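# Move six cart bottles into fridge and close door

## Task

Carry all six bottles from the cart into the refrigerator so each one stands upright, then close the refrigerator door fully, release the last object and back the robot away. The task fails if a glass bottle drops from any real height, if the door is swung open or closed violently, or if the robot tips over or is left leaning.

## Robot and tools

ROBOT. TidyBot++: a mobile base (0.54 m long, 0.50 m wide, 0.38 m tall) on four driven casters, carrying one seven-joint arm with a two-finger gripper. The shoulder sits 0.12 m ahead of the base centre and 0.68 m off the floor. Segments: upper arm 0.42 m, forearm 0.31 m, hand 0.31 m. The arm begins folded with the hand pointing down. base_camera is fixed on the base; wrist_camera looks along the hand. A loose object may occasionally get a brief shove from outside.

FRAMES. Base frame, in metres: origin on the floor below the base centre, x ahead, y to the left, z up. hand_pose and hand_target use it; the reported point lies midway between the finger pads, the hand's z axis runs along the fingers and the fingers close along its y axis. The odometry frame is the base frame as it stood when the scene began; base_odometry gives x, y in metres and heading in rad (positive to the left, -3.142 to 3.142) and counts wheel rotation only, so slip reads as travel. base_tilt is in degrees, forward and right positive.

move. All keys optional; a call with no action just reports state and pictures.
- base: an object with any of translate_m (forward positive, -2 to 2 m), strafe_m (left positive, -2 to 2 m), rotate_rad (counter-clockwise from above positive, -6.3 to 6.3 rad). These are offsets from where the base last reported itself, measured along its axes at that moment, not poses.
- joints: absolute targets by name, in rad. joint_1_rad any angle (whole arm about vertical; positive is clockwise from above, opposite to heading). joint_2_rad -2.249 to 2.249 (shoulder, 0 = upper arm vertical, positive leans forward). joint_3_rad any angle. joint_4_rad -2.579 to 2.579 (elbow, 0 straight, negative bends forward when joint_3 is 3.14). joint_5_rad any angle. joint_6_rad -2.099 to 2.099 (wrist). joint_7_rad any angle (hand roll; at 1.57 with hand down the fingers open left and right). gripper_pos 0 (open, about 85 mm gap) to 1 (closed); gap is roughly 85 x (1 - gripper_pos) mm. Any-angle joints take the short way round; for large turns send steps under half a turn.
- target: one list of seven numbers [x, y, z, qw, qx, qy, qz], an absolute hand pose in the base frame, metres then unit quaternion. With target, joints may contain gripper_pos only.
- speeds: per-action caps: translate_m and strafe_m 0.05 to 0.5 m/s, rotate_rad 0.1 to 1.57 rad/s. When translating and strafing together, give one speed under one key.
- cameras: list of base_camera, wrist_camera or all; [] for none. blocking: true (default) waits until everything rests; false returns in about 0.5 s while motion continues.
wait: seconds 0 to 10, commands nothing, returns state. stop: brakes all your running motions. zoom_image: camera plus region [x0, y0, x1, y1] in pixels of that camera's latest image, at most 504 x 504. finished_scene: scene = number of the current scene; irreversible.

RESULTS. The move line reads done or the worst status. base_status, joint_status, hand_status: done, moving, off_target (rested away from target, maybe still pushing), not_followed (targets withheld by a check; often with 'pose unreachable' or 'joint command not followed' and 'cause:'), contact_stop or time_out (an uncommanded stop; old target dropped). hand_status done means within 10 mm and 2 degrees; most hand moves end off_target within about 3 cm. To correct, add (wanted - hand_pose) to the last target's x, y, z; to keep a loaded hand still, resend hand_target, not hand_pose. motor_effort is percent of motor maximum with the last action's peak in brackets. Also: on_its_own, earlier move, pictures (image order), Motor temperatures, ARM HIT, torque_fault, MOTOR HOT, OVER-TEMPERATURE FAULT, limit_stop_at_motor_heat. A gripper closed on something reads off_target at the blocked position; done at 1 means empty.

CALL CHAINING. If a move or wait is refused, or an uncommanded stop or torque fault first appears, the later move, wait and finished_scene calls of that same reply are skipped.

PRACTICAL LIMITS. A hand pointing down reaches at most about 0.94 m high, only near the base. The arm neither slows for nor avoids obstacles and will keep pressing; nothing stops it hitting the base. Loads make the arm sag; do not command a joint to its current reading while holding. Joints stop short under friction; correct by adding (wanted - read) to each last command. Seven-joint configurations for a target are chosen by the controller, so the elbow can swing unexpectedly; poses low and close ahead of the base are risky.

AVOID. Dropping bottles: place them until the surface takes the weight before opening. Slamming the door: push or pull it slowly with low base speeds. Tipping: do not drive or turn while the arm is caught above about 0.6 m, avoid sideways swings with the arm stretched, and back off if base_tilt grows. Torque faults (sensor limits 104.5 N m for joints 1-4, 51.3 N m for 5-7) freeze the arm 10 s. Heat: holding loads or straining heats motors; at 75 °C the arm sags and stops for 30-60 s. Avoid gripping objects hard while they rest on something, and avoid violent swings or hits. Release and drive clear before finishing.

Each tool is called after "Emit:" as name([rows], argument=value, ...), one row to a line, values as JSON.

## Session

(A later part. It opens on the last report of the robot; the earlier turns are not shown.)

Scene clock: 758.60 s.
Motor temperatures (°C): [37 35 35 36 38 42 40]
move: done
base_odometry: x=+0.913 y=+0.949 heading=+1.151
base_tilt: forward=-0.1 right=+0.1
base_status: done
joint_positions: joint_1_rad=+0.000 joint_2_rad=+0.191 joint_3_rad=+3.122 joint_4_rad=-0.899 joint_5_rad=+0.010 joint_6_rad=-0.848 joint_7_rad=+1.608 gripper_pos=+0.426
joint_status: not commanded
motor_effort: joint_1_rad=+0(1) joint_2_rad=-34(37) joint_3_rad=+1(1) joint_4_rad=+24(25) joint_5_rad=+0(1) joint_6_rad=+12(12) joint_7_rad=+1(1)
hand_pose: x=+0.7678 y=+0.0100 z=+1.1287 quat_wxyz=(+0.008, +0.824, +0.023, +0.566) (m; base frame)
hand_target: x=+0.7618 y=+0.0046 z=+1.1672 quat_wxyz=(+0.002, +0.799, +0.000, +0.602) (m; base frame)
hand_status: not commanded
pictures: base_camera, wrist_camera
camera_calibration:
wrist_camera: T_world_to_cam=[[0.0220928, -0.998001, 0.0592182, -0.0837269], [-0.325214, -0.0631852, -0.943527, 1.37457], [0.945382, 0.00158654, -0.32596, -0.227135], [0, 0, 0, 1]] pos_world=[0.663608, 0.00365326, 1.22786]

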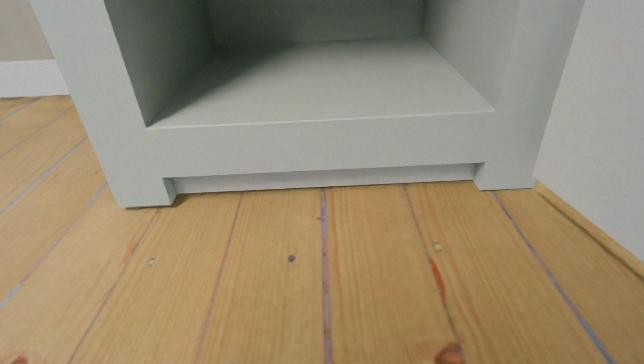

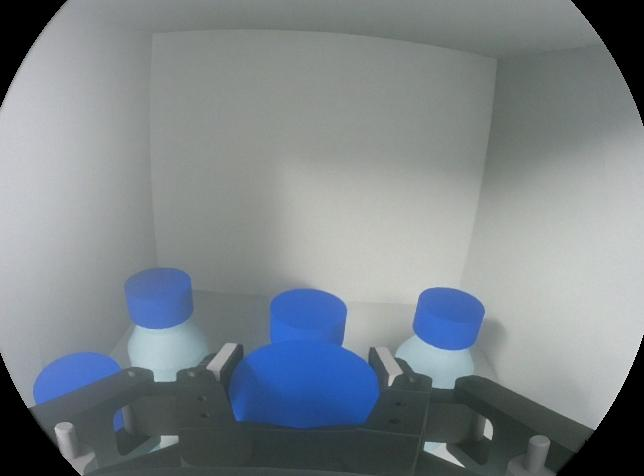

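Emit:
move(base={"strafe_m":-0.01}, speeds={"strafe_m":0.1}, joints={"joint_2_rad":0.15,"joint_4_rad":-0.99,"joint_6_rad":-0.69})

Emit:
move(joints={"joint_2_rad":0.14,"joint_4_rad":-1.04,"joint_6_rad":-0.64})

Emit:
move(joints={"joint_2_rad":0.14,"joint_4_rad":-1.07,"joint_6_rad":-0.61})

Scene clock: 774.60 s.
Motor temperatures (°C): [37 35 35 36 38 42 40]
move: done
base_odometry: x=+0.922 y=+0.945 heading=+1.151
base_tilt: forward=-0.1 right=+0.0
base_status: done
joint_positions: joint_1_rad=+0.003 joint_2_rad=+0.183 joint_3_rad=+3.122 joint_4_rad=-1.009 joint_5_rad=+0.010 joint_6_rad=-0.771 joint_7_rad=+1.608 gripper_pos=+0.426
joint_status: all done
motor_effort: joint_1_rad=+0(4) joint_2_rad=-33(36) joint_3_rad=+1(3) joint_4_rad=+25(26) joint_5_rad=+0(1) joint_6_rad=+11(12) joint_7_rad=+1(1)
hand_pose: x=+0.7749 y=+0.0083 z=+1.0929 quat_wxyz=(+0.009, +0.831, +0.022, +0.556) (m; base frame)
hand_target: x=+0.7681 y=+0.0058 z=+1.1494 quat_wxyz=(+0.001, +0.792, +0.001, +0.610) (m; base frame)
hand_status: not commanded
pictures: base_camera, wrist_camera
camera_calibration:
wrist_camera: T_world_to_cam=[[0.0210148, -0.997998, 0.0596457, -0.0831028], [-0.349203, -0.0632284, -0.934911, 1.35207], [0.936811, -0.00118153, -0.349833, -0.212725], [0, 0, 0, 1]] pos_world=[0.673177, 0.00230134, 1.1946]

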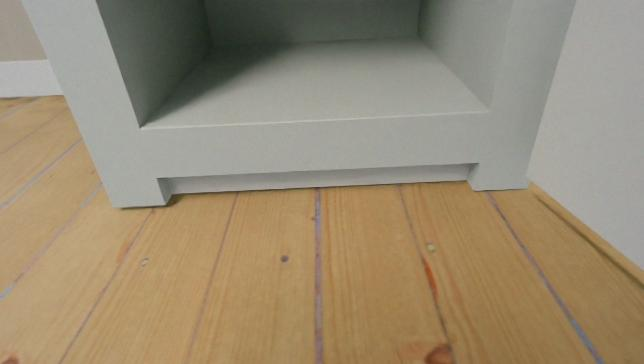

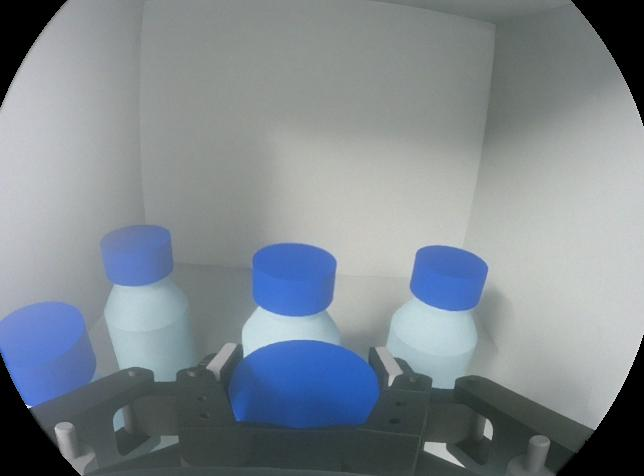

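Scene clock: 775.33 s.
Motor temperatures (°C): [37 35 35 36 38 42 40]
move: done
base_odometry: x=+0.922 y=+0.945 heading=+1.151
base_tilt: forward=-0.2 right=+0.1
base_status: not commanded
joint_positions: joint_1_rad=+0.003 joint_2_rad=+0.174 joint_3_rad=+3.122 joint_4_rad=-1.057 joint_5_rad=+0.010 joint_6_rad=-0.721 joint_7_rad=+1.608 gripper_pos=+0.426
joint_status: all done
motor_effort: joint_1_rad=-1(1) joint_2_rad=-33(35) joint_3_rad=+1(1) joint_4_rad=+25(26) joint_5_rad=+0(1) joint_6_rad=+11(11) joint_7_rad=+1(1)
hand_pose: x=+0.7770 y=+0.0085 z=+1.0851 quat_wxyz=(+0.009, +0.828, +0.022, +0.560) (m; base frame)
hand_target: x=+0.7698 y=+0.0063 z=+1.1415 quat_wxyz=(+0.001, +0.789, +0.002, +0.614) (m; base frame)
hand_status: not commanded
pictures: base_camera, wrist_camera
camera_calibration:
wrist_camera: T_world_to_cam=[[0.0208094, -0.997979, 0.060037, -0.0826923], [-0.338755, -0.063536, -0.938727, 1.34163], [0.940644, -0.000803548, -0.339393, -0.231744], [0, 0, 0, 1]] pos_world=[0.674196, 0.00253073, 1.18574]

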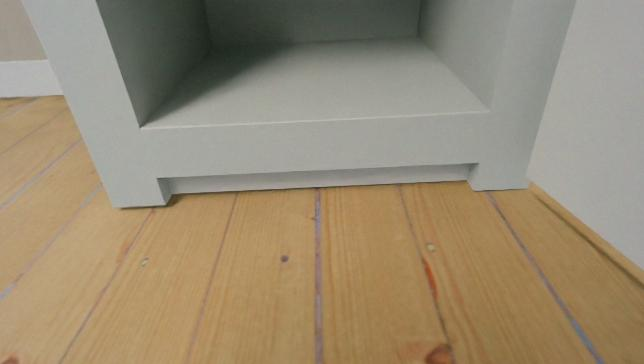

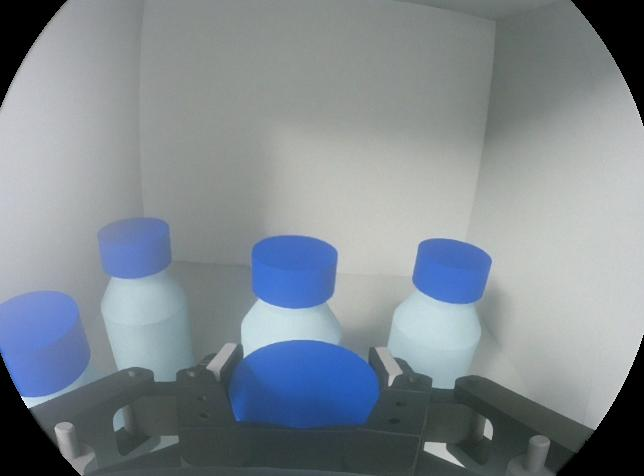

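Scene clock: 775.97 s.
Motor temperatures (°C): [37 36 35 36 38 42 40]
move: done
base_odometry: x=+0.922 y=+0.945 heading=+1.151
base_tilt: forward=-0.1 right=+0.1
base_status: not commanded
joint_positions: joint_1_rad=+0.003 joint_2_rad=+0.169 joint_3_rad=+3.122 joint_4_rad=-1.081 joint_5_rad=+0.010 joint_6_rad=-0.685 joint_7_rad=+1.608 gripper_pos=+0.426
joint_status: all done
motor_effort: joint_1_rad=+0(1) joint_2_rad=-32(34) joint_3_rad=+1(1) joint_4_rad=+24(25) joint_5_rad=+0(1) joint_6_rad=+10(11) joint_7_rad=+1(1)
hand_pose: x=+0.7788 y=+0.0087 z=+1.0848 quat_wxyz=(+0.009, +0.823, +0.022, +0.567) (m; base frame)
hand_target: x=+0.7732 y=+0.0067 z=+1.1328 quat_wxyz=(+0.001, +0.789, +0.003, +0.614) (m; base frame)
hand_status: not commanded
pictures: base_camera, wrist_camera
camera_calibration:
wrist_camera: T_world_to_cam=[[0.0200904, -0.997977, 0.0603175, -0.0822901], [-0.322852, -0.0635734, -0.944312, 1.33559], [0.946236, -0.000502026, -0.323476, -0.255235], [0, 0, 0, 1]] pos_world=[0.674364, 0.0026563, 1.18362]

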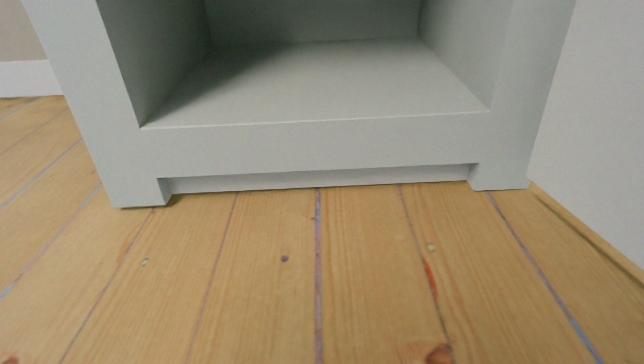

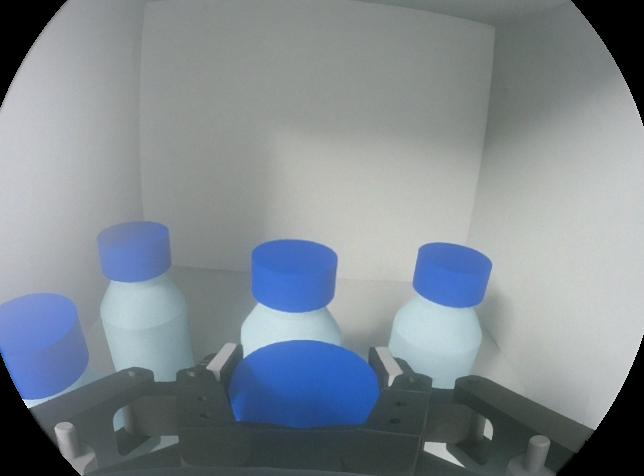

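Emit:
move(joints={"gripper_pos":0.15})

Emit:
move(base={"translate_m":-0.25}, speeds={"translate_m":0.2})

Scene clock: 780.80 s.
Motor temperatures (°C): [37 36 35 36 38 42 40]
move: done
base_odometry: x=+0.922 y=+0.945 heading=+1.151
base_tilt: forward=-0.2 right=+0.1
base_status: not commanded
joint_positions: joint_1_rad=+0.003 joint_2_rad=+0.145 joint_3_rad=+3.122 joint_4_rad=-1.081 joint_5_rad=+0.010 joint_6_rad=-0.666 joint_7_rad=+1.608 gripper_pos=+0.150
joint_status: all done
motor_effort: joint_1_rad=+0(1) joint_2_rad=-27(33) joint_3_rad=+1(1) joint_4_rad=+21(25) joint_5_rad=+0(1) joint_6_rad=+8(12) joint_7_rad=+1(1)
hand_pose: x=+0.7709 y=+0.0088 z=+1.1063 quat_wxyz=(+0.010, +0.811, +0.022, +0.585) (m; base frame)
hand_target: x=+0.7732 y=+0.0067 z=+1.1328 quat_wxyz=(+0.001, +0.789, +0.003, +0.614) (m; base frame)
hand_status: not commanded
pictures: base_camera, wrist_camera
camera_calibration:
wrist_camera: T_world_to_cam=[[0.0175704, -0.997985, 0.0609613, -0.0821052], [-0.281368, -0.063442, -0.9575, 1.33596], [0.959439, -0.000328867, -0.281916, -0.296894], [0, 0, 0, 1]] pos_world=[0.662191, 0.0027186, 1.20049]

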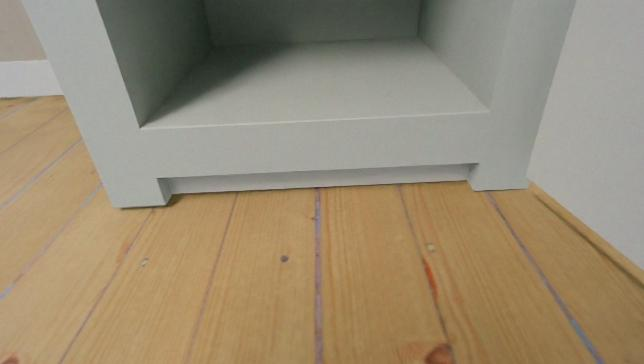

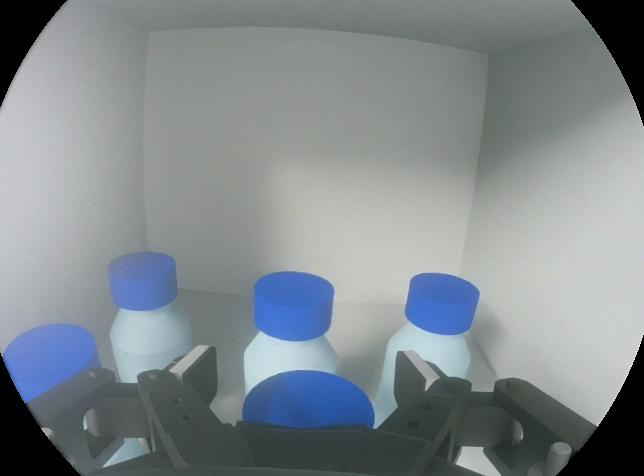

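Scene clock: 782.77 s.
Motor temperatures (°C): [37 36 35 36 38 42 40]
move: done
base_odometry: x=+0.820 y=+0.717 heading=+1.151
base_tilt: forward=-0.2 right=+0.0
base_status: done
joint_positions: joint_1_rad=+0.003 joint_2_rad=+0.136 joint_3_rad=+3.122 joint_4_rad=-1.081 joint_5_rad=+0.010 joint_6_rad=-0.666 joint_7_rad=+1.608 gripper_pos=+0.150
joint_status: not commanded
motor_effort: joint_1_rad=-1(1) joint_2_rad=-27(32) joint_3_rad=+0(2) joint_4_rad=+21(22) joint_5_rad=+0(1) joint_6_rad=+8(9) joint_7_rad=+2(2)
hand_pose: x=+0.7669 y=+0.0088 z=+1.1123 quat_wxyz=(+0.010, +0.808, +0.022, +0.589) (m; base frame)
hand_target: x=+0.7732 y=+0.0067 z=+1.1328 quat_wxyz=(+0.001, +0.789, +0.003, +0.614) (m; base frame)
hand_status: not commanded
pictures: base_camera, wrist_camera
camera_calibration:
wrist_camera: T_world_to_cam=[[0.0170019, -0.997984, 0.061149, -0.0821645], [-0.272434, -0.0634677, -0.960079, 1.33664], [0.962024, -0.000335888, -0.272964, -0.303342], [0, 0, 0, 1]] pos_world=[0.657366, 0.00273301, 1.20551]

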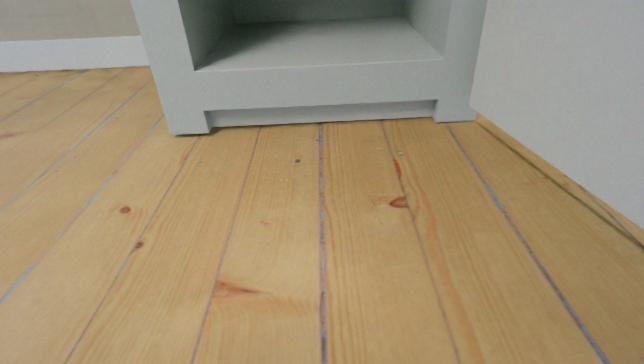

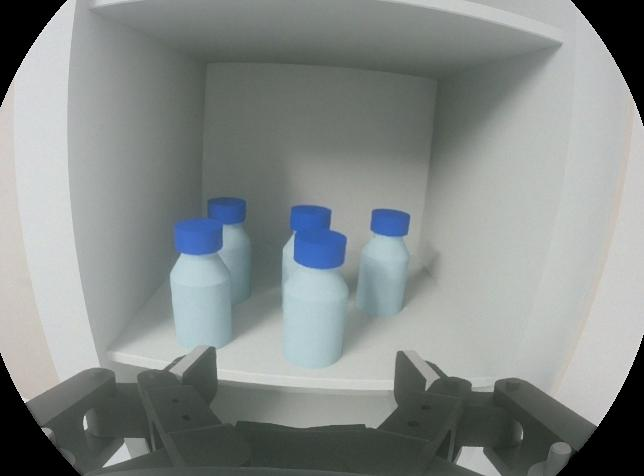

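Emit:
move(base={"translate_m":-0.508,"strafe_m":-0.008}, speeds={"translate_m":0.4}, cameras=[])

Emit:
move(base={"translate_m":-0.269,"strafe_m":-0.164,"rotate_rad":-2.366}, speeds={"translate_m":0.15,"rotate_rad":1.2}, joints={"joint_1_rad":-0.01,"joint_2_rad":0.18,"joint_4_rad":-1.10,"joint_6_rad":-0.75,"joint_7_rad":1.55,"gripper_pos":0.0}, cameras=[])

Emit:
move(base={"translate_m":0.03}, speeds={"translate_m":0.1})

Scene clock: 794.73 s.
Motor temperatures (°C): [37 35 35 36 38 42 40]
move: done
base_odometry: x=+0.621 y=+0.249 heading=+1.151
base_tilt: forward=-0.1 right=+0.0
base_status: done
joint_positions: joint_1_rad=+0.003 joint_2_rad=+0.134 joint_3_rad=+3.122 joint_4_rad=-1.081 joint_5_rad=+0.010 joint_6_rad=-0.666 joint_7_rad=+1.608 gripper_pos=+0.150
joint_status: not commanded
motor_effort: joint_1_rad=+0(1) joint_2_rad=-27(31) joint_3_rad=+1(1) joint_4_rad=+21(22) joint_5_rad=+0(1) joint_6_rad=+7(9) joint_7_rad=+1(1)
hand_pose: x=+0.7660 y=+0.0088 z=+1.1137 quat_wxyz=(+0.010, +0.807, +0.022, +0.590) (m; base frame)
hand_target: x=+0.7732 y=+0.0067 z=+1.1328 quat_wxyz=(+0.001, +0.789, +0.003, +0.614) (m; base frame)
hand_status: not commanded
pictures: none
No camera images: "cameras" was empty.

Scene clock: 797.77 s.
Motor temperatures (°C): [37 35 35 36 38 42 40]
move: done
base_odometry: x=+0.661 y=-0.064 heading=-1.215
base_tilt: forward=-0.1 right=+0.1
base_status: done
joint_positions: joint_1_rad=-0.005 joint_2_rad=+0.175 joint_3_rad=+3.122 joint_4_rad=-1.100 joint_5_rad=+0.010 joint_6_rad=-0.724 joint_7_rad=+1.608 gripper_pos=+0.000
joint_status: all done
motor_effort: joint_1_rad=-1(5) joint_2_rad=-28(33) joint_3_rad=+0(4) joint_4_rad=+21(23) joint_5_rad=+0(2) joint_6_rad=+8(9) joint_7_rad=+0(2)
hand_pose: x=+0.7758 y=+0.0142 z=+1.0582 quat_wxyz=(+0.007, +0.841, +0.026, +0.540) (m; base frame)
hand_target: x=+0.7741 y=+0.0140 z=+1.0481 quat_wxyz=(-0.001, +0.849, +0.007, +0.528) (m; base frame)
hand_status: not commanded
pictures: none
No camera images: "cameras" was empty.

Scene clock: 798.60 s.
Motor temperatures (°C): [37 35 35 36 38 42 40]
move: done
base_odometry: x=+0.671 y=-0.092 heading=-1.216
base_tilt: forward=-0.1 right=+0.0
base_status: done
joint_positions: joint_1_rad=-0.005 joint_2_rad=+0.178 joint_3_rad=+3.122 joint_4_rad=-1.100 joint_5_rad=+0.010 joint_6_rad=-0.724 joint_7_rad=+1.608 gripper_pos=+0.000
joint_status: not commanded
motor_effort: joint_1_rad=+0(1) joint_2_rad=-28(32) joint_3_rad=+1(2) joint_4_rad=+21(22) joint_5_rad=+0(1) joint_6_rad=+7(8) joint_7_rad=+1(1)
hand_pose: x=+0.7769 y=+0.0142 z=+1.0562 quat_wxyz=(+0.007, +0.842, +0.026, +0.539) (m; base frame)
hand_target: x=+0.7741 y=+0.0140 z=+1.0481 quat_wxyz=(-0.001, +0.849, +0.007, +0.528) (m; base frame)
hand_status: not commanded
pictures: base_camera, wrist_camera
camera_calibration:
wrist_camera: T_world_to_cam=[[0.0325616, -0.997691, 0.0596019, -0.0839342], [-0.385362, -0.0675549, -0.920289, 1.33161], [0.922191, 0.00699773, -0.386672, -0.177325], [0, 0, 0, 1]] pos_world=[0.679412, 0.00745721, 1.1619]

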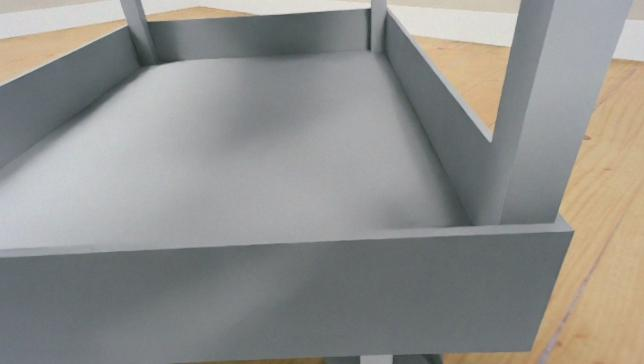

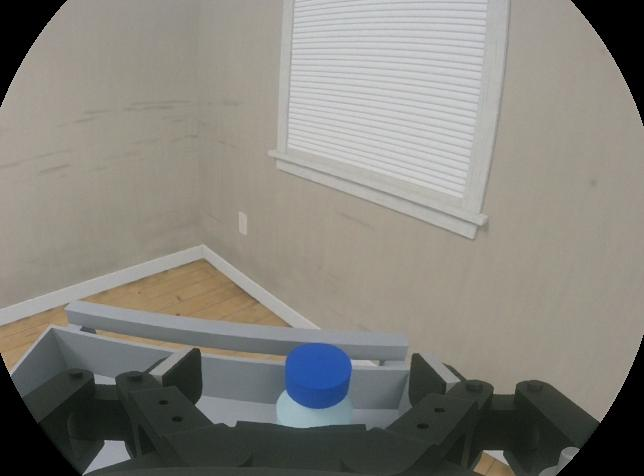

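Emit:
move(joints={"joint_1_rad":0.015,"joint_2_rad":0.474,"joint_4_rad":-0.88,"joint_6_rad":-0.55})

Emit:
move(joints={"joint_1_rad":0.018,"joint_2_rad":0.49,"joint_4_rad":-1.02,"joint_6_rad":-0.40})

Scene clock: 808.70 s.
Motor temperatures (°C): [37 35 35 36 38 42 40]
move: done
base_odometry: x=+0.671 y=-0.092 heading=-1.216
base_tilt: forward=-0.1 right=+0.1
base_status: not commanded
joint_positions: joint_1_rad=-0.002 joint_2_rad=+0.470 joint_3_rad=+3.122 joint_4_rad=-0.907 joint_5_rad=+0.010 joint_6_rad=-0.613 joint_7_rad=+1.608 gripper_pos=+0.000
joint_status: all done
motor_effort: joint_1_rad=-1(1) joint_2_rad=-39(44) joint_3_rad=+1(1) joint_4_rad=+21(23) joint_5_rad=+0(1) joint_6_rad=+7(9) joint_7_rad=+1(1)
hand_pose: x=+0.9020 y=+0.0118 z=+0.9909 quat_wxyz=(+0.006, +0.838, +0.023, +0.544) (m; base frame)
hand_target: x=+0.9120 y=-0.0036 z=+1.0222 quat_wxyz=(+0.003, +0.815, -0.004, +0.580) (m; base frame)
hand_status: not commanded
pictures: base_camera, wrist_camera
camera_calibration:
wrist_camera: T_world_to_cam=[[0.0272522, -0.998135, 0.0546157, -0.0768307], [-0.373945, -0.0608485, -0.925453, 1.31428], [0.92705, 0.00479734, -0.374906, -0.333882], [0, 0, 0, 1]] pos_world=[0.803088, 0.00488623, 1.09533]

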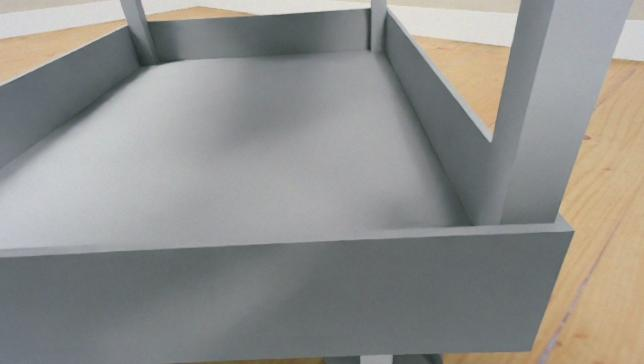

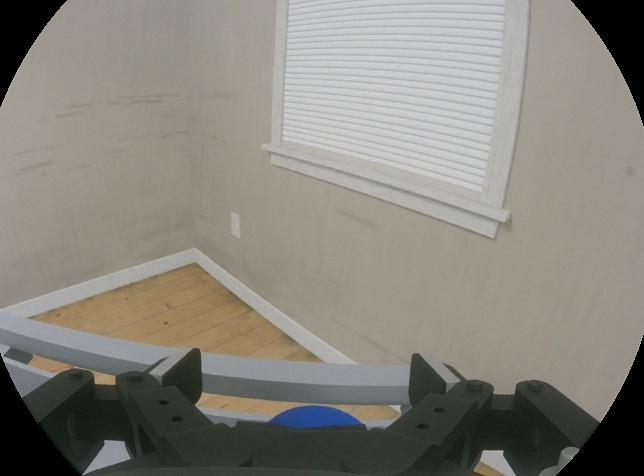

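Scene clock: 810.03 s.
Motor temperatures (°C): [37 35 35 36 38 42 40]
move: done
base_odometry: x=+0.671 y=-0.092 heading=-1.216
base_tilt: forward=-0.1 right=+0.0
base_status: not commanded
joint_positions: joint_1_rad=+0.000 joint_2_rad=+0.476 joint_3_rad=+3.122 joint_4_rad=-1.015 joint_5_rad=+0.010 joint_6_rad=-0.465 joint_7_rad=+1.608 gripper_pos=+0.000
joint_status: all done
motor_effort: joint_1_rad=+0(2) joint_2_rad=-40(42) joint_3_rad=+0(1) joint_4_rad=+22(23) joint_5_rad=+0(1) joint_6_rad=+8(9) joint_7_rad=+1(1)
hand_pose: x=+0.9134 y=+0.0109 z=+0.9640 quat_wxyz=(+0.006, +0.829, +0.022, +0.559) (m; base frame)
hand_target: x=+0.9241 y=-0.0044 z=+0.9688 quat_wxyz=(+0.002, +0.816, -0.003, +0.578) (m; base frame)
hand_status: not commanded
pictures: base_camera, wrist_camera
camera_calibration:
wrist_camera: T_world_to_cam=[[0.0243677, -0.99819, 0.0549766, -0.074289], [-0.342144, -0.0599991, -0.93773, 1.27636], [0.939332, 0.00404045, -0.342986, -0.396529], [0, 0, 0, 1]] pos_world=[0.810981, 0.0040281, 1.06496]

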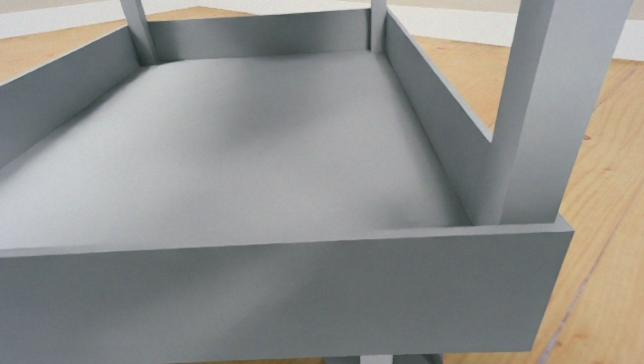

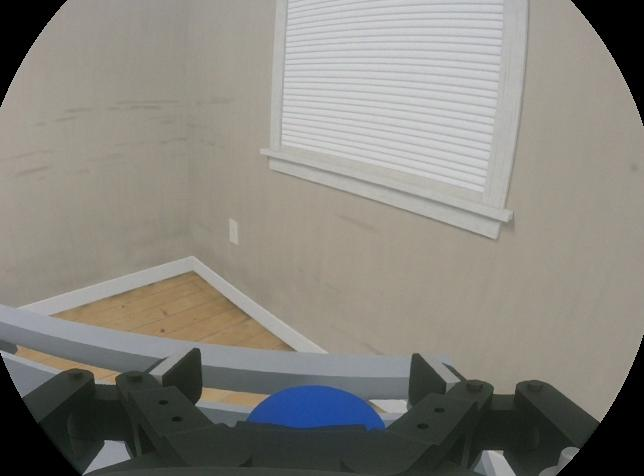

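Emit:
move(joints={"joint_1_rad":0.03,"joint_2_rad":0.462,"joint_4_rad":-1.10,"joint_6_rad":-0.35})

Scene clock: 816.40 s.
Motor temperatures (°C): [37 35 35 36 38 42 40]
move: done
base_odometry: x=+0.671 y=-0.092 heading=-1.216
base_tilt: forward=-0.1 right=+0.1
base_status: not commanded
joint_positions: joint_1_rad=+0.015 joint_2_rad=+0.468 joint_3_rad=+3.122 joint_4_rad=-1.095 joint_5_rad=+0.010 joint_6_rad=-0.413 joint_7_rad=+1.608 gripper_pos=+0.000
joint_status: all done
motor_effort: joint_1_rad=+0(1) joint_2_rad=-39(42) joint_3_rad=+0(1) joint_4_rad=+22(23) joint_5_rad=+0(1) joint_6_rad=+7(9) joint_7_rad=+1(1)
hand_pose: x=+0.9090 y=+0.0001 z=+0.9379 quat_wxyz=(+0.010, +0.834, +0.017, +0.551) (m; base frame)
hand_target: x=+0.9139 y=-0.0130 z=+0.9572 quat_wxyz=(+0.005, +0.817, -0.007, +0.577) (m; base frame)
hand_status: not commanded
pictures: base_camera, wrist_camera
camera_calibration:
wrist_camera: T_world_to_cam=[[0.0120032, -0.998415, 0.0549876, -0.072309], [-0.360706, -0.0556123, -0.93102, 1.26028], [0.932602, -0.00865919, -0.360802, -0.378486], [0, 0, 0, 1]] pos_world=[0.808435, -0.00538466, 1.04076]

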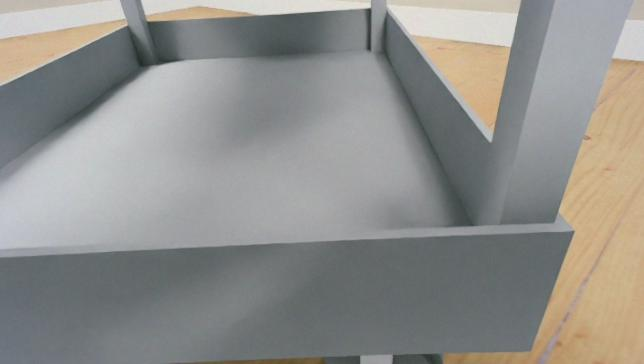

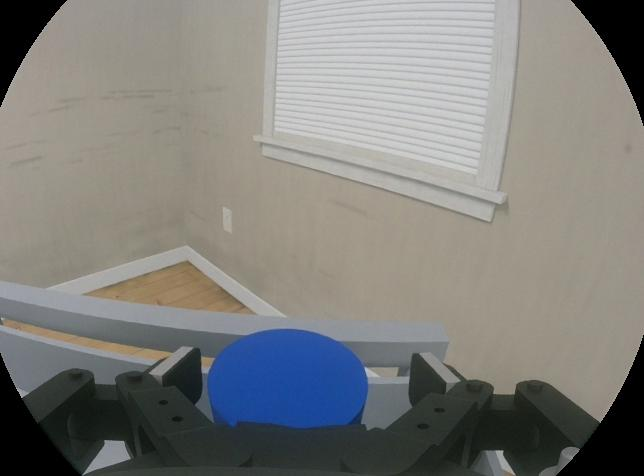

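Emit:
move(joints={"joint_1_rad":-0.007})

Scene clock: 819.30 s.
Motor temperatures (°C): [37 36 35 36 38 42 40]
move: done
base_odometry: x=+0.671 y=-0.092 heading=-1.216
base_tilt: forward=-0.1 right=+0.1
base_status: not commanded
joint_positions: joint_1_rad=+0.000 joint_2_rad=+0.468 joint_3_rad=+3.122 joint_4_rad=-1.095 joint_5_rad=+0.010 joint_6_rad=-0.413 joint_7_rad=+1.608 gripper_pos=+0.000
joint_status: all done
motor_effort: joint_1_rad=+0(3) joint_2_rad=-39(40) joint_3_rad=+1(1) joint_4_rad=+22(22) joint_5_rad=+0(1) joint_6_rad=+7(8) joint_7_rad=+1(1)
hand_pose: x=+0.9089 y=+0.0118 z=+0.9379 quat_wxyz=(+0.006, +0.834, +0.023, +0.551) (m; base frame)
hand_target: x=+0.9138 y=+0.0164 z=+0.9572 quat_wxyz=(-0.005, +0.817, +0.008, +0.577) (m; base frame)
hand_status: not commanded
pictures: base_camera, wrist_camera
camera_calibration:
wrist_camera: T_world_to_cam=[[0.0268448, -0.998126, 0.0549882, -0.0740741], [-0.359783, -0.0609689, -0.931042, 1.26016], [0.93265, 0.00520988, -0.360745, -0.378563], [0, 0, 0, 1]] pos_world=[0.80844, 0.00486777, 1.04077]

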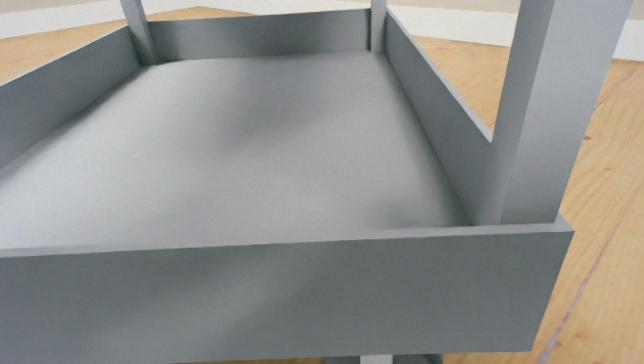

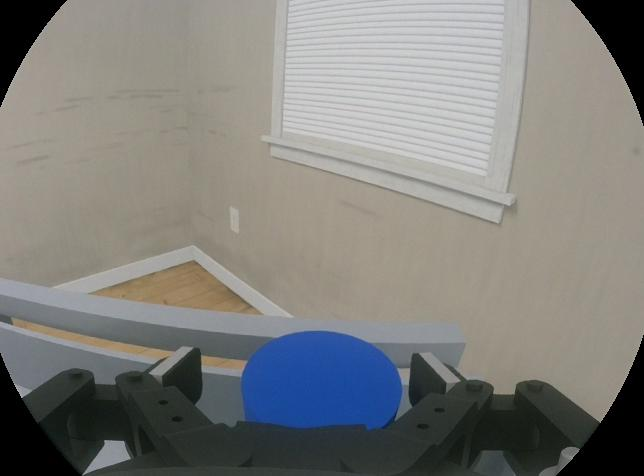

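Emit:
move(joints={"joint_1_rad":0.022}, cameras=["wrist_camera"])

Emit:
move(joints={"gripper_pos":0.6}, cameras=["wrist_camera"])

Scene clock: 823.30 s.
Motor temperatures (°C): [37 36 35 36 38 42 40]
move: done
base_odometry: x=+0.671 y=-0.092 heading=-1.216
base_tilt: forward=-0.1 right=+0.1
base_status: not commanded
joint_positions: joint_1_rad=+0.013 joint_2_rad=+0.468 joint_3_rad=+3.122 joint_4_rad=-1.095 joint_5_rad=+0.010 joint_6_rad=-0.413 joint_7_rad=+1.608 gripper_pos=+0.000
joint_status: all done
motor_effort: joint_1_rad=+0(3) joint_2_rad=-39(40) joint_3_rad=+0(1) joint_4_rad=+22(22) joint_5_rad=+0(1) joint_6_rad=+7(9) joint_7_rad=+1(1)
hand_pose: x=+0.9090 y=+0.0009 z=+0.9379 quat_wxyz=(+0.010, +0.834, +0.017, +0.551) (m; base frame)
hand_target: x=+0.9140 y=-0.0066 z=+0.9572 quat_wxyz=(+0.003, +0.817, -0.004, +0.577) (m; base frame)
hand_status: not commanded
pictures: wrist_camera
camera_calibration:
wrist_camera: T_world_to_cam=[[0.0131149, -0.998401, 0.0549882, -0.0724402], [-0.360587, -0.0560149, -0.931042, 1.26026], [0.932633, -0.00761755, -0.360745, -0.378561], [0, 0, 0, 1]] pos_world=[0.808442, -0.00461471, 1.04077]

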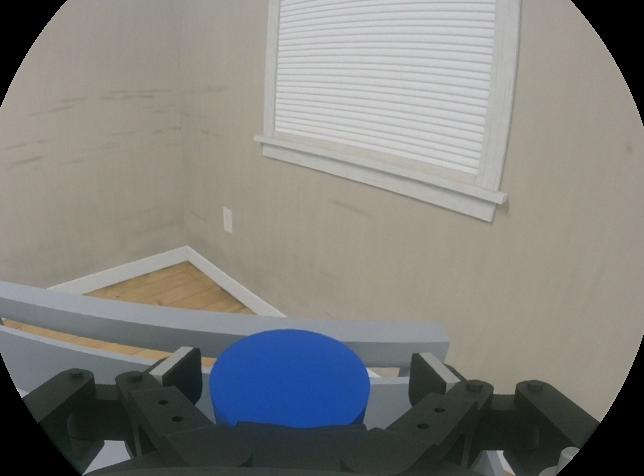

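Scene clock: 824.17 s.
Motor temperatures (°C): [37 36 35 36 38 42 40]
move: off_target
base_odometry: x=+0.671 y=-0.092 heading=-1.216
base_tilt: forward=-0.1 right=+0.0
base_status: not commanded
joint_positions: joint_1_rad=+0.014 joint_2_rad=+0.467 joint_3_rad=+3.122 joint_4_rad=-1.095 joint_5_rad=+0.010 joint_6_rad=-0.411 joint_7_rad=+1.608 gripper_pos=+0.421
joint_status: gripper_pos off_target (ended at +0.421, target +0.600)
motor_effort: joint_1_rad=+1(3) joint_2_rad=-40(40) joint_3_rad=+1(3) joint_4_rad=+22(23) joint_5_rad=+0(1) joint_6_rad=+8(9) joint_7_rad=+1(1)
hand_pose: x=+0.9090 y=+0.0008 z=+0.9387 quat_wxyz=(+0.010, +0.834, +0.017, +0.552) (m; base frame)
hand_target: x=+0.9140 y=-0.0066 z=+0.9572 quat_wxyz=(+0.003, +0.817, -0.004, +0.577) (m; base frame)
hand_status: not commanded
pictures: wrist_camera
camera_calibration:
wrist_camera: T_world_to_cam=[[0.0128236, -0.998393, 0.0552001, -0.0725762], [-0.358592, -0.0561244, -0.931806, 1.25992], [0.933406, -0.00784522, -0.358735, -0.380909], [0, 0, 0, 1]] pos_world=[0.808272, -0.00473551, 1.04136]

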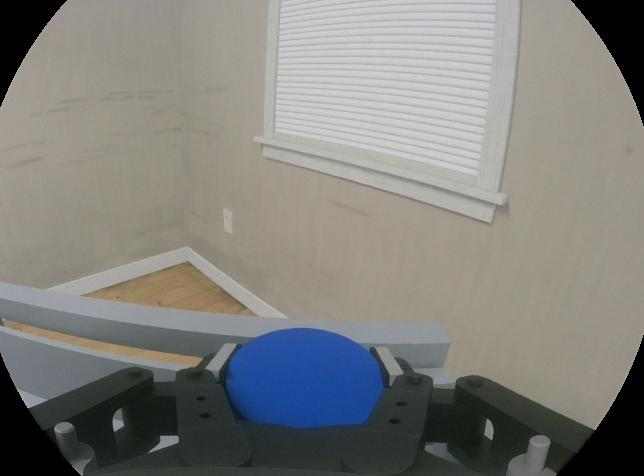

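Emit:
move(joints={"joint_1_rad":0.003,"joint_2_rad":0.20,"joint_4_rad":-0.745,"joint_6_rad":-0.90}, cameras=["wrist_camera"])

Emit:
move(base={"translate_m":-0.338,"strafe_m":0.071,"rotate_rad":2.366}, speeds={"rotate_rad":1.2})

Emit:
zoom_image(camera="base_camera", region=[190, 30, 430, 90])

Scene clock: 832.07 s.
Motor temperatures (°C): [37 36 35 36 38 42 40]
move: done
base_odometry: x=+0.671 y=-0.092 heading=-1.216
base_tilt: forward=-0.1 right=+0.0
base_status: not commanded
joint_positions: joint_1_rad=+0.014 joint_2_rad=+0.220 joint_3_rad=+3.122 joint_4_rad=-0.775 joint_5_rad=+0.010 joint_6_rad=-0.850 joint_7_rad=+1.608 gripper_pos=+0.421
joint_status: all done
motor_effort: joint_1_rad=+0(1) joint_2_rad=-34(53) joint_3_rad=+1(1) joint_4_rad=+24(30) joint_5_rad=+0(1) joint_6_rad=+12(13) joint_7_rad=+0(2)
hand_pose: x=+0.7739 y=+0.0004 z=+1.1793 quat_wxyz=(+0.013, +0.797, +0.016, +0.604) (m; base frame)
hand_target: x=+0.7568 y=+0.0034 z=+1.1941 quat_wxyz=(+0.002, +0.797, -0.002, +0.604) (m; base frame)
hand_status: not commanded
pictures: wrist_camera
camera_calibration:
wrist_camera: T_world_to_cam=[[0.00209457, -0.998267, 0.0588127, -0.0804982], [-0.237396, -0.0576279, -0.969702, 1.38651], [0.971411, -0.0119308, -0.237105, -0.341333], [0, 0, 0, 1]] pos_world=[0.660895, -0.00452924, 1.26831]

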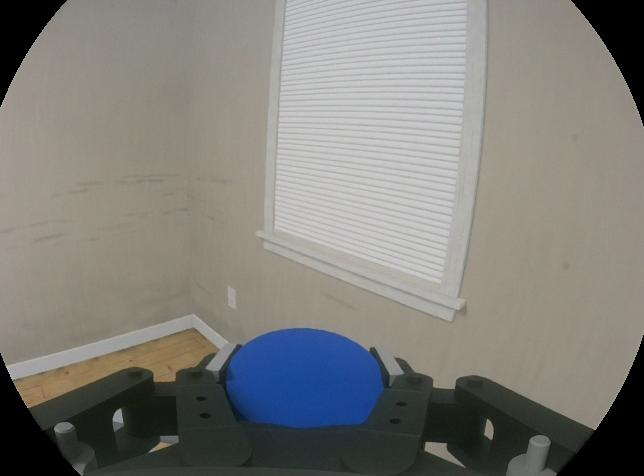

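Scene clock: 835.57 s.
Motor temperatures (°C): [37 36 35 36 38 42 40]
move: done
base_odometry: x=+0.620 y=+0.250 heading=+1.150
base_tilt: forward=-0.1 right=+0.0
base_status: done
joint_positions: joint_1_rad=+0.000 joint_2_rad=+0.227 joint_3_rad=+3.123 joint_4_rad=-0.775 joint_5_rad=+0.011 joint_6_rad=-0.852 joint_7_rad=+1.608 gripper_pos=+0.421
joint_status: not commanded
motor_effort: joint_1_rad=+0(6) joint_2_rad=-34(39) joint_3_rad=+1(4) joint_4_rad=+24(25) joint_5_rad=+0(3) joint_6_rad=+12(13) joint_7_rad=+0(1)
hand_pose: x=+0.7771 y=+0.0088 z=+1.1744 quat_wxyz=(+0.009, +0.799, +0.021, +0.600) (m; base frame)
hand_target: x=+0.7568 y=+0.0034 z=+1.1941 quat_wxyz=(+0.002, +0.797, -0.002, +0.604) (m; base frame)
hand_status: not commanded
pictures: base_camera, wrist_camera
camera_calibration:
wrist_camera: T_world_to_cam=[[0.0151036, -0.998109, 0.0595887, -0.0828535], [-0.244694, -0.061473, -0.96765, 1.38628], [0.969483, 0.0000339388, -0.24516, -0.334636], [0, 0, 0, 1]] pos_world=[0.66489, 0.00253336, 1.26433]

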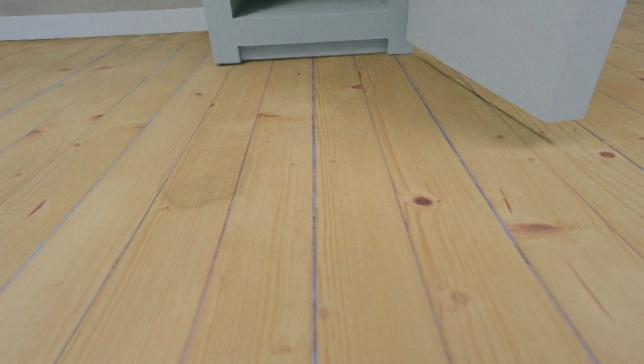

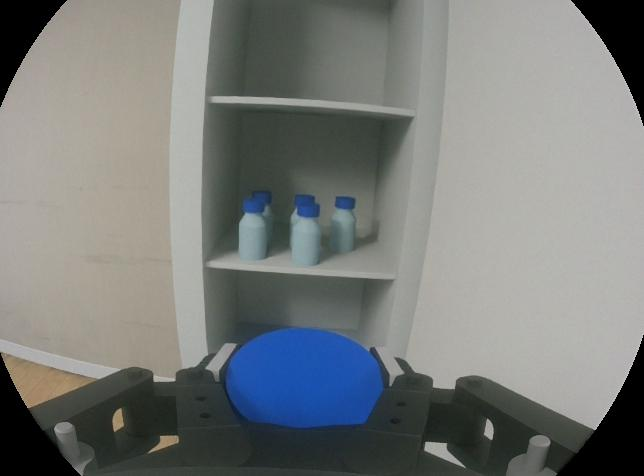

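Scaled by 2.100.

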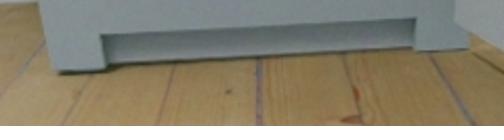

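Emit:
move(base={"translate_m":0.50,"strafe_m":-0.03}, speeds={"translate_m":0.4}, joints={"joint_1_rad":0.125,"joint_2_rad":0.17,"joint_4_rad":-0.86,"joint_6_rad":-0.80})

Scene clock: 846.17 s.
Motor temperatures (°C): [37 36 35 36 38 42 40]
move: done
base_odometry: x=+0.852 y=+0.694 heading=+1.151
base_tilt: forward=-0.1 right=+0.1
base_status: done
joint_positions: joint_1_rad=+0.122 joint_2_rad=+0.195 joint_3_rad=+3.123 joint_4_rad=-0.880 joint_5_rad=+0.011 joint_6_rad=-0.851 joint_7_rad=+1.608 gripper_pos=+0.421
joint_status: all done
motor_effort: joint_1_rad=+0(4) joint_2_rad=-34(37) joint_3_rad=+1(2) joint_4_rad=+25(26) joint_5_rad=+0(2) joint_6_rad=+11(13) joint_7_rad=+1(2)
hand_pose: x=+0.7646 y=-0.0699 z=+1.1362 quat_wxyz=(+0.044, +0.820, -0.028, +0.569) (m; base frame)
hand_target: x=+0.7561 y=-0.0735 z=+1.1787 quat_wxyz=(+0.039, +0.791, -0.049, +0.609) (m; base frame)
hand_status: not commanded
pictures: base_camera, wrist_camera
camera_calibration:
wrist_camera: T_world_to_cam=[[-0.101658, -0.992994, 0.0602414, -0.0700257], [-0.319282, -0.0247849, -0.947336, 1.378], [0.942191, -0.115538, -0.314526, -0.240312], [0, 0, 0, 1]] pos_world=[0.659271, -0.0631467, 1.23406]

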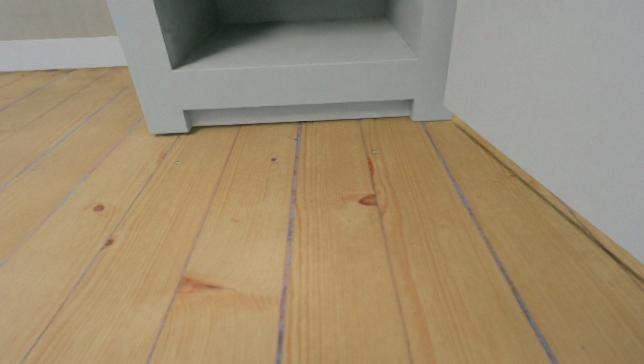

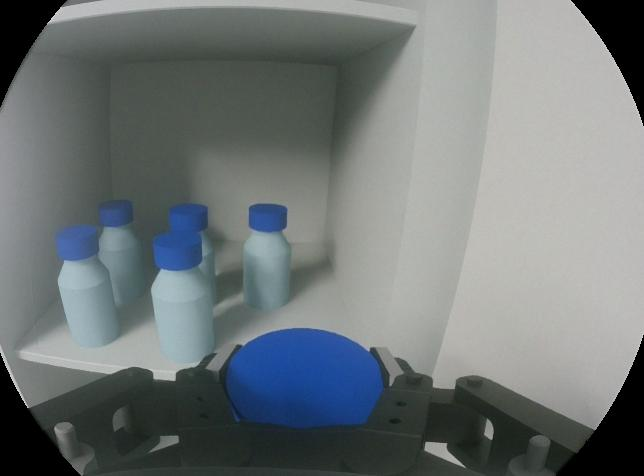

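Emit:
move(base={"translate_m":0.257,"strafe_m":0.006}, speeds={"translate_m":0.12})

Scene clock: 853.13 s.
Motor temperatures (°C): [37 36 35 36 38 42 40]
move: done
base_odometry: x=+0.952 y=+0.931 heading=+1.150
base_tilt: forward=-0.1 right=+0.1
base_status: done
joint_positions: joint_1_rad=+0.122 joint_2_rad=+0.194 joint_3_rad=+3.123 joint_4_rad=-0.880 joint_5_rad=+0.011 joint_6_rad=-0.851 joint_7_rad=+1.608 gripper_pos=+0.421
joint_status: not commanded
motor_effort: joint_1_rad=+0(2) joint_2_rad=-33(37) joint_3_rad=+1(1) joint_4_rad=+25(26) joint_5_rad=+0(1) joint_6_rad=+12(13) joint_7_rad=+1(1)
hand_pose: x=+0.7645 y=-0.0699 z=+1.1362 quat_wxyz=(+0.044, +0.820, -0.028, +0.569) (m; base frame)
hand_target: x=+0.7561 y=-0.0735 z=+1.1787 quat_wxyz=(+0.039, +0.791, -0.049, +0.609) (m; base frame)
hand_status: not commanded
pictures: base_camera, wrist_camera
camera_calibration:
wrist_camera: T_world_to_cam=[[-0.101649, -0.992994, 0.0602493, -0.0700347], [-0.319394, -0.0247817, -0.947298, 1.37796], [0.942155, -0.115535, -0.314637, -0.239999], [0, 0, 0, 1]] pos_world=[0.659107, -0.0631242, 1.23404]

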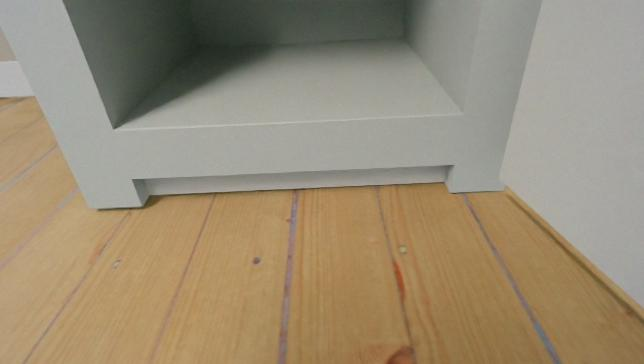

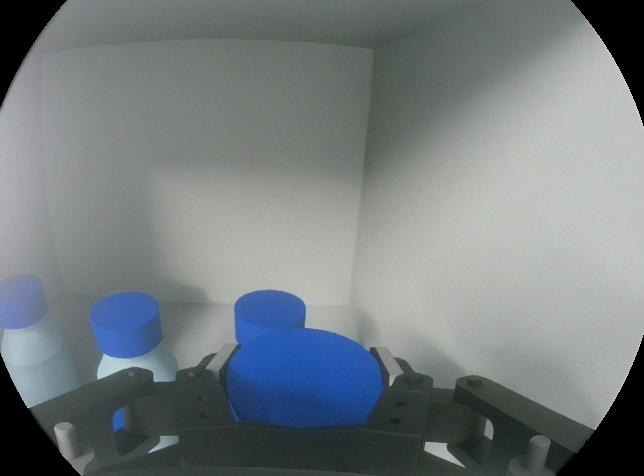

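Emit:
move(joints={"joint_2_rad":0.15,"joint_4_rad":-0.98,"joint_6_rad":-0.70}, cameras=["wrist_camera"])

Emit:
move(joints={"joint_2_rad":0.14,"joint_4_rad":-1.03,"joint_6_rad":-0.66}, cameras=["wrist_camera"])

Emit:
move(joints={"joint_2_rad":0.14,"joint_4_rad":-1.06,"joint_6_rad":-0.64}, cameras=["wrist_camera"])

Scene clock: 861.17 s.
Motor temperatures (°C): [37 36 35 36 38 42 40]
move: done
base_odometry: x=+0.952 y=+0.931 heading=+1.150
base_tilt: forward=-0.2 right=+0.1
base_status: not commanded
joint_positions: joint_1_rad=+0.122 joint_2_rad=+0.185 joint_3_rad=+3.123 joint_4_rad=-1.002 joint_5_rad=+0.011 joint_6_rad=-0.784 joint_7_rad=+1.608 gripper_pos=+0.421
joint_status: all done
motor_effort: joint_1_rad=+0(1) joint_2_rad=-34(36) joint_3_rad=+1(2) joint_4_rad=+25(27) joint_5_rad=+0(1) joint_6_rad=+11(13) joint_7_rad=+1(1)
hand_pose: x=+0.7708 y=-0.0701 z=+1.0914 quat_wxyz=(+0.043, +0.833, -0.028, +0.550) (m; base frame)
hand_target: x=+0.7627 y=-0.0732 z=+1.1523 quat_wxyz=(+0.039, +0.791, -0.047, +0.609) (m; base frame)
hand_status: not commanded
pictures: wrist_camera
camera_calibration:
wrist_camera: T_world_to_cam=[[-0.0980322, -0.993338, 0.0605754, -0.0701068], [-0.362259, -0.021074, -0.931839, 1.35395], [0.926908, -0.113294, -0.357779, -0.201108], [0, 0, 0, 1]] pos_world=[0.670015, -0.0638911, 1.19396]

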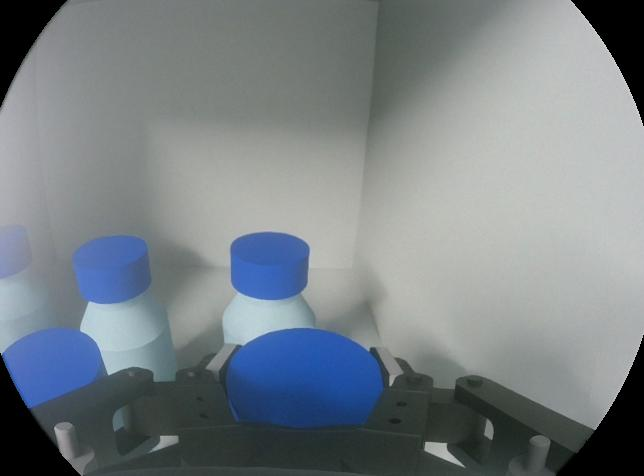

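Scene clock: 861.90 s.
Motor temperatures (°C): [37 36 35 36 38 42 40]
move: done
base_odometry: x=+0.952 y=+0.931 heading=+1.150
base_tilt: forward=-0.2 right=+0.1
base_status: not commanded
joint_positions: joint_1_rad=+0.122 joint_2_rad=+0.176 joint_3_rad=+3.123 joint_4_rad=-1.050 joint_5_rad=+0.011 joint_6_rad=-0.742 joint_7_rad=+1.608 gripper_pos=+0.421
joint_status: all done
motor_effort: joint_1_rad=-1(1) joint_2_rad=-33(36) joint_3_rad=+1(1) joint_4_rad=+25(27) joint_5_rad=+0(1) joint_6_rad=+11(12) joint_7_rad=+1(1)
hand_pose: x=+0.7717 y=-0.0700 z=+1.0816 quat_wxyz=(+0.043, +0.833, -0.027, +0.552) (m; base frame)
hand_target: x=+0.7637 y=-0.0728 z=+1.1414 quat_wxyz=(+0.039, +0.791, -0.046, +0.609) (m; base frame)
hand_status: not commanded
pictures: wrist_camera
camera_calibration:
wrist_camera: T_world_to_cam=[[-0.0977605, -0.993344, 0.0609185, -0.0698766], [-0.359621, -0.021816, -0.932844, 1.34415], [0.927963, -0.113103, -0.355094, -0.209145], [0, 0, 0, 1]] pos_world=[0.670633, -0.0637425, 1.18387]

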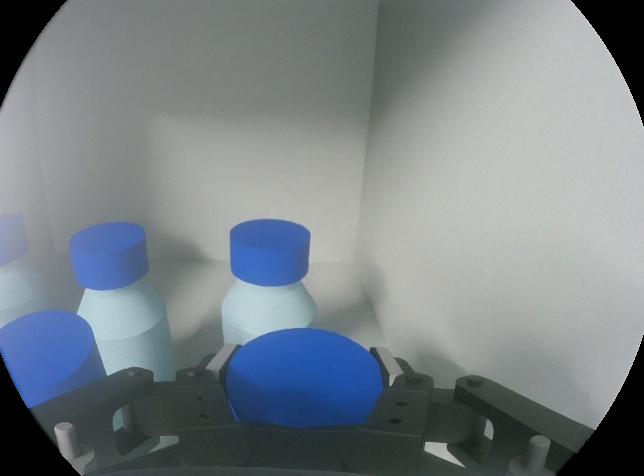

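Scene clock: 862.53 s.
Motor temperatures (°C): [37 36 35 36 38 42 40]
move: done
base_odometry: x=+0.952 y=+0.931 heading=+1.150
base_tilt: forward=-0.1 right=+0.1
base_status: not commanded
joint_positions: joint_1_rad=+0.122 joint_2_rad=+0.174 joint_3_rad=+3.123 joint_4_rad=-1.074 joint_5_rad=+0.011 joint_6_rad=-0.717 joint_7_rad=+1.608 gripper_pos=+0.421
joint_status: all done
motor_effort: joint_1_rad=-1(1) joint_2_rad=-33(34) joint_3_rad=+1(1) joint_4_rad=+25(26) joint_5_rad=+0(1) joint_6_rad=+10(12) joint_7_rad=+1(1)
hand_pose: x=+0.7733 y=-0.0701 z=+1.0767 quat_wxyz=(+0.043, +0.831, -0.027, +0.554) (m; base frame)
hand_target: x=+0.7664 y=-0.0729 z=+1.1297 quat_wxyz=(+0.038, +0.794, -0.046, +0.605) (m; base frame)
hand_status: not commanded
pictures: wrist_camera
camera_calibration:
wrist_camera: T_world_to_cam=[[-0.0977663, -0.993333, 0.0610822, -0.0696531], [-0.355556, -0.0224626, -0.934385, 1.33866], [0.929528, -0.113069, -0.35099, -0.218033], [0, 0, 0, 1]] pos_world=[0.671827, -0.0637717, 1.17855]

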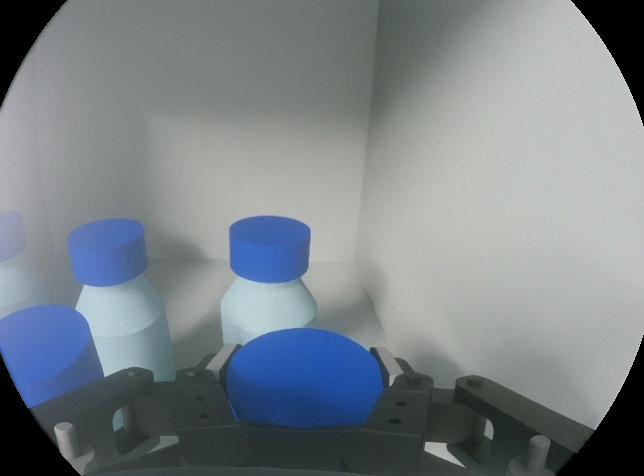

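Emit:
move(joints={"joint_2_rad":0.14,"joint_4_rad":-1.08,"joint_6_rad":-0.62}, cameras=["wrist_camera"])

Scene clock: 865.23 s.
Motor temperatures (°C): [37 36 35 36 38 42 40]
move: done
base_odometry: x=+0.952 y=+0.931 heading=+1.150
base_tilt: forward=-0.2 right=+0.1
base_status: not commanded
joint_positions: joint_1_rad=+0.122 joint_2_rad=+0.169 joint_3_rad=+3.123 joint_4_rad=-1.090 joint_5_rad=+0.011 joint_6_rad=-0.695 joint_7_rad=+1.608 gripper_pos=+0.421
joint_status: all done
motor_effort: joint_1_rad=+0(1) joint_2_rad=-32(33) joint_3_rad=+1(1) joint_4_rad=+24(25) joint_5_rad=+0(1) joint_6_rad=+10(11) joint_7_rad=+0(1)
hand_pose: x=+0.7736 y=-0.0700 z=+1.0769 quat_wxyz=(+0.043, +0.828, -0.027, +0.558) (m; base frame)
hand_target: x=+0.7687 y=-0.0730 z=+1.1238 quat_wxyz=(+0.038, +0.794, -0.046, +0.605) (m; base frame)
hand_status: not commanded
pictures: wrist_camera
camera_calibration:
wrist_camera: T_world_to_cam=[[-0.0982196, -0.993275, 0.061307, -0.0694514], [-0.345422, -0.0237475, -0.938147, 1.33509], [0.933293, -0.113321, -0.340767, -0.232091], [0, 0, 0, 1]] pos_world=[0.670956, -0.0635802, 1.17768]

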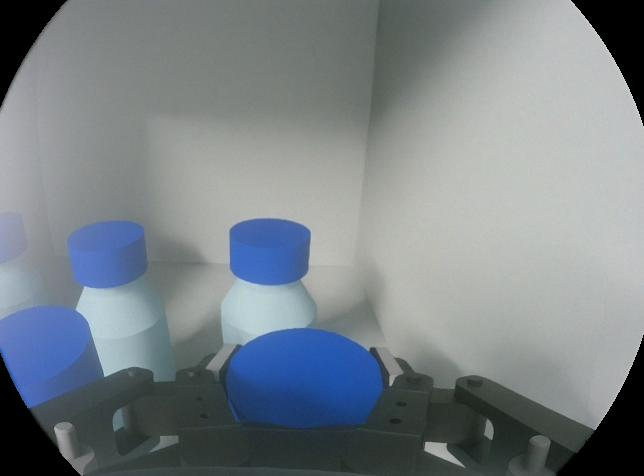

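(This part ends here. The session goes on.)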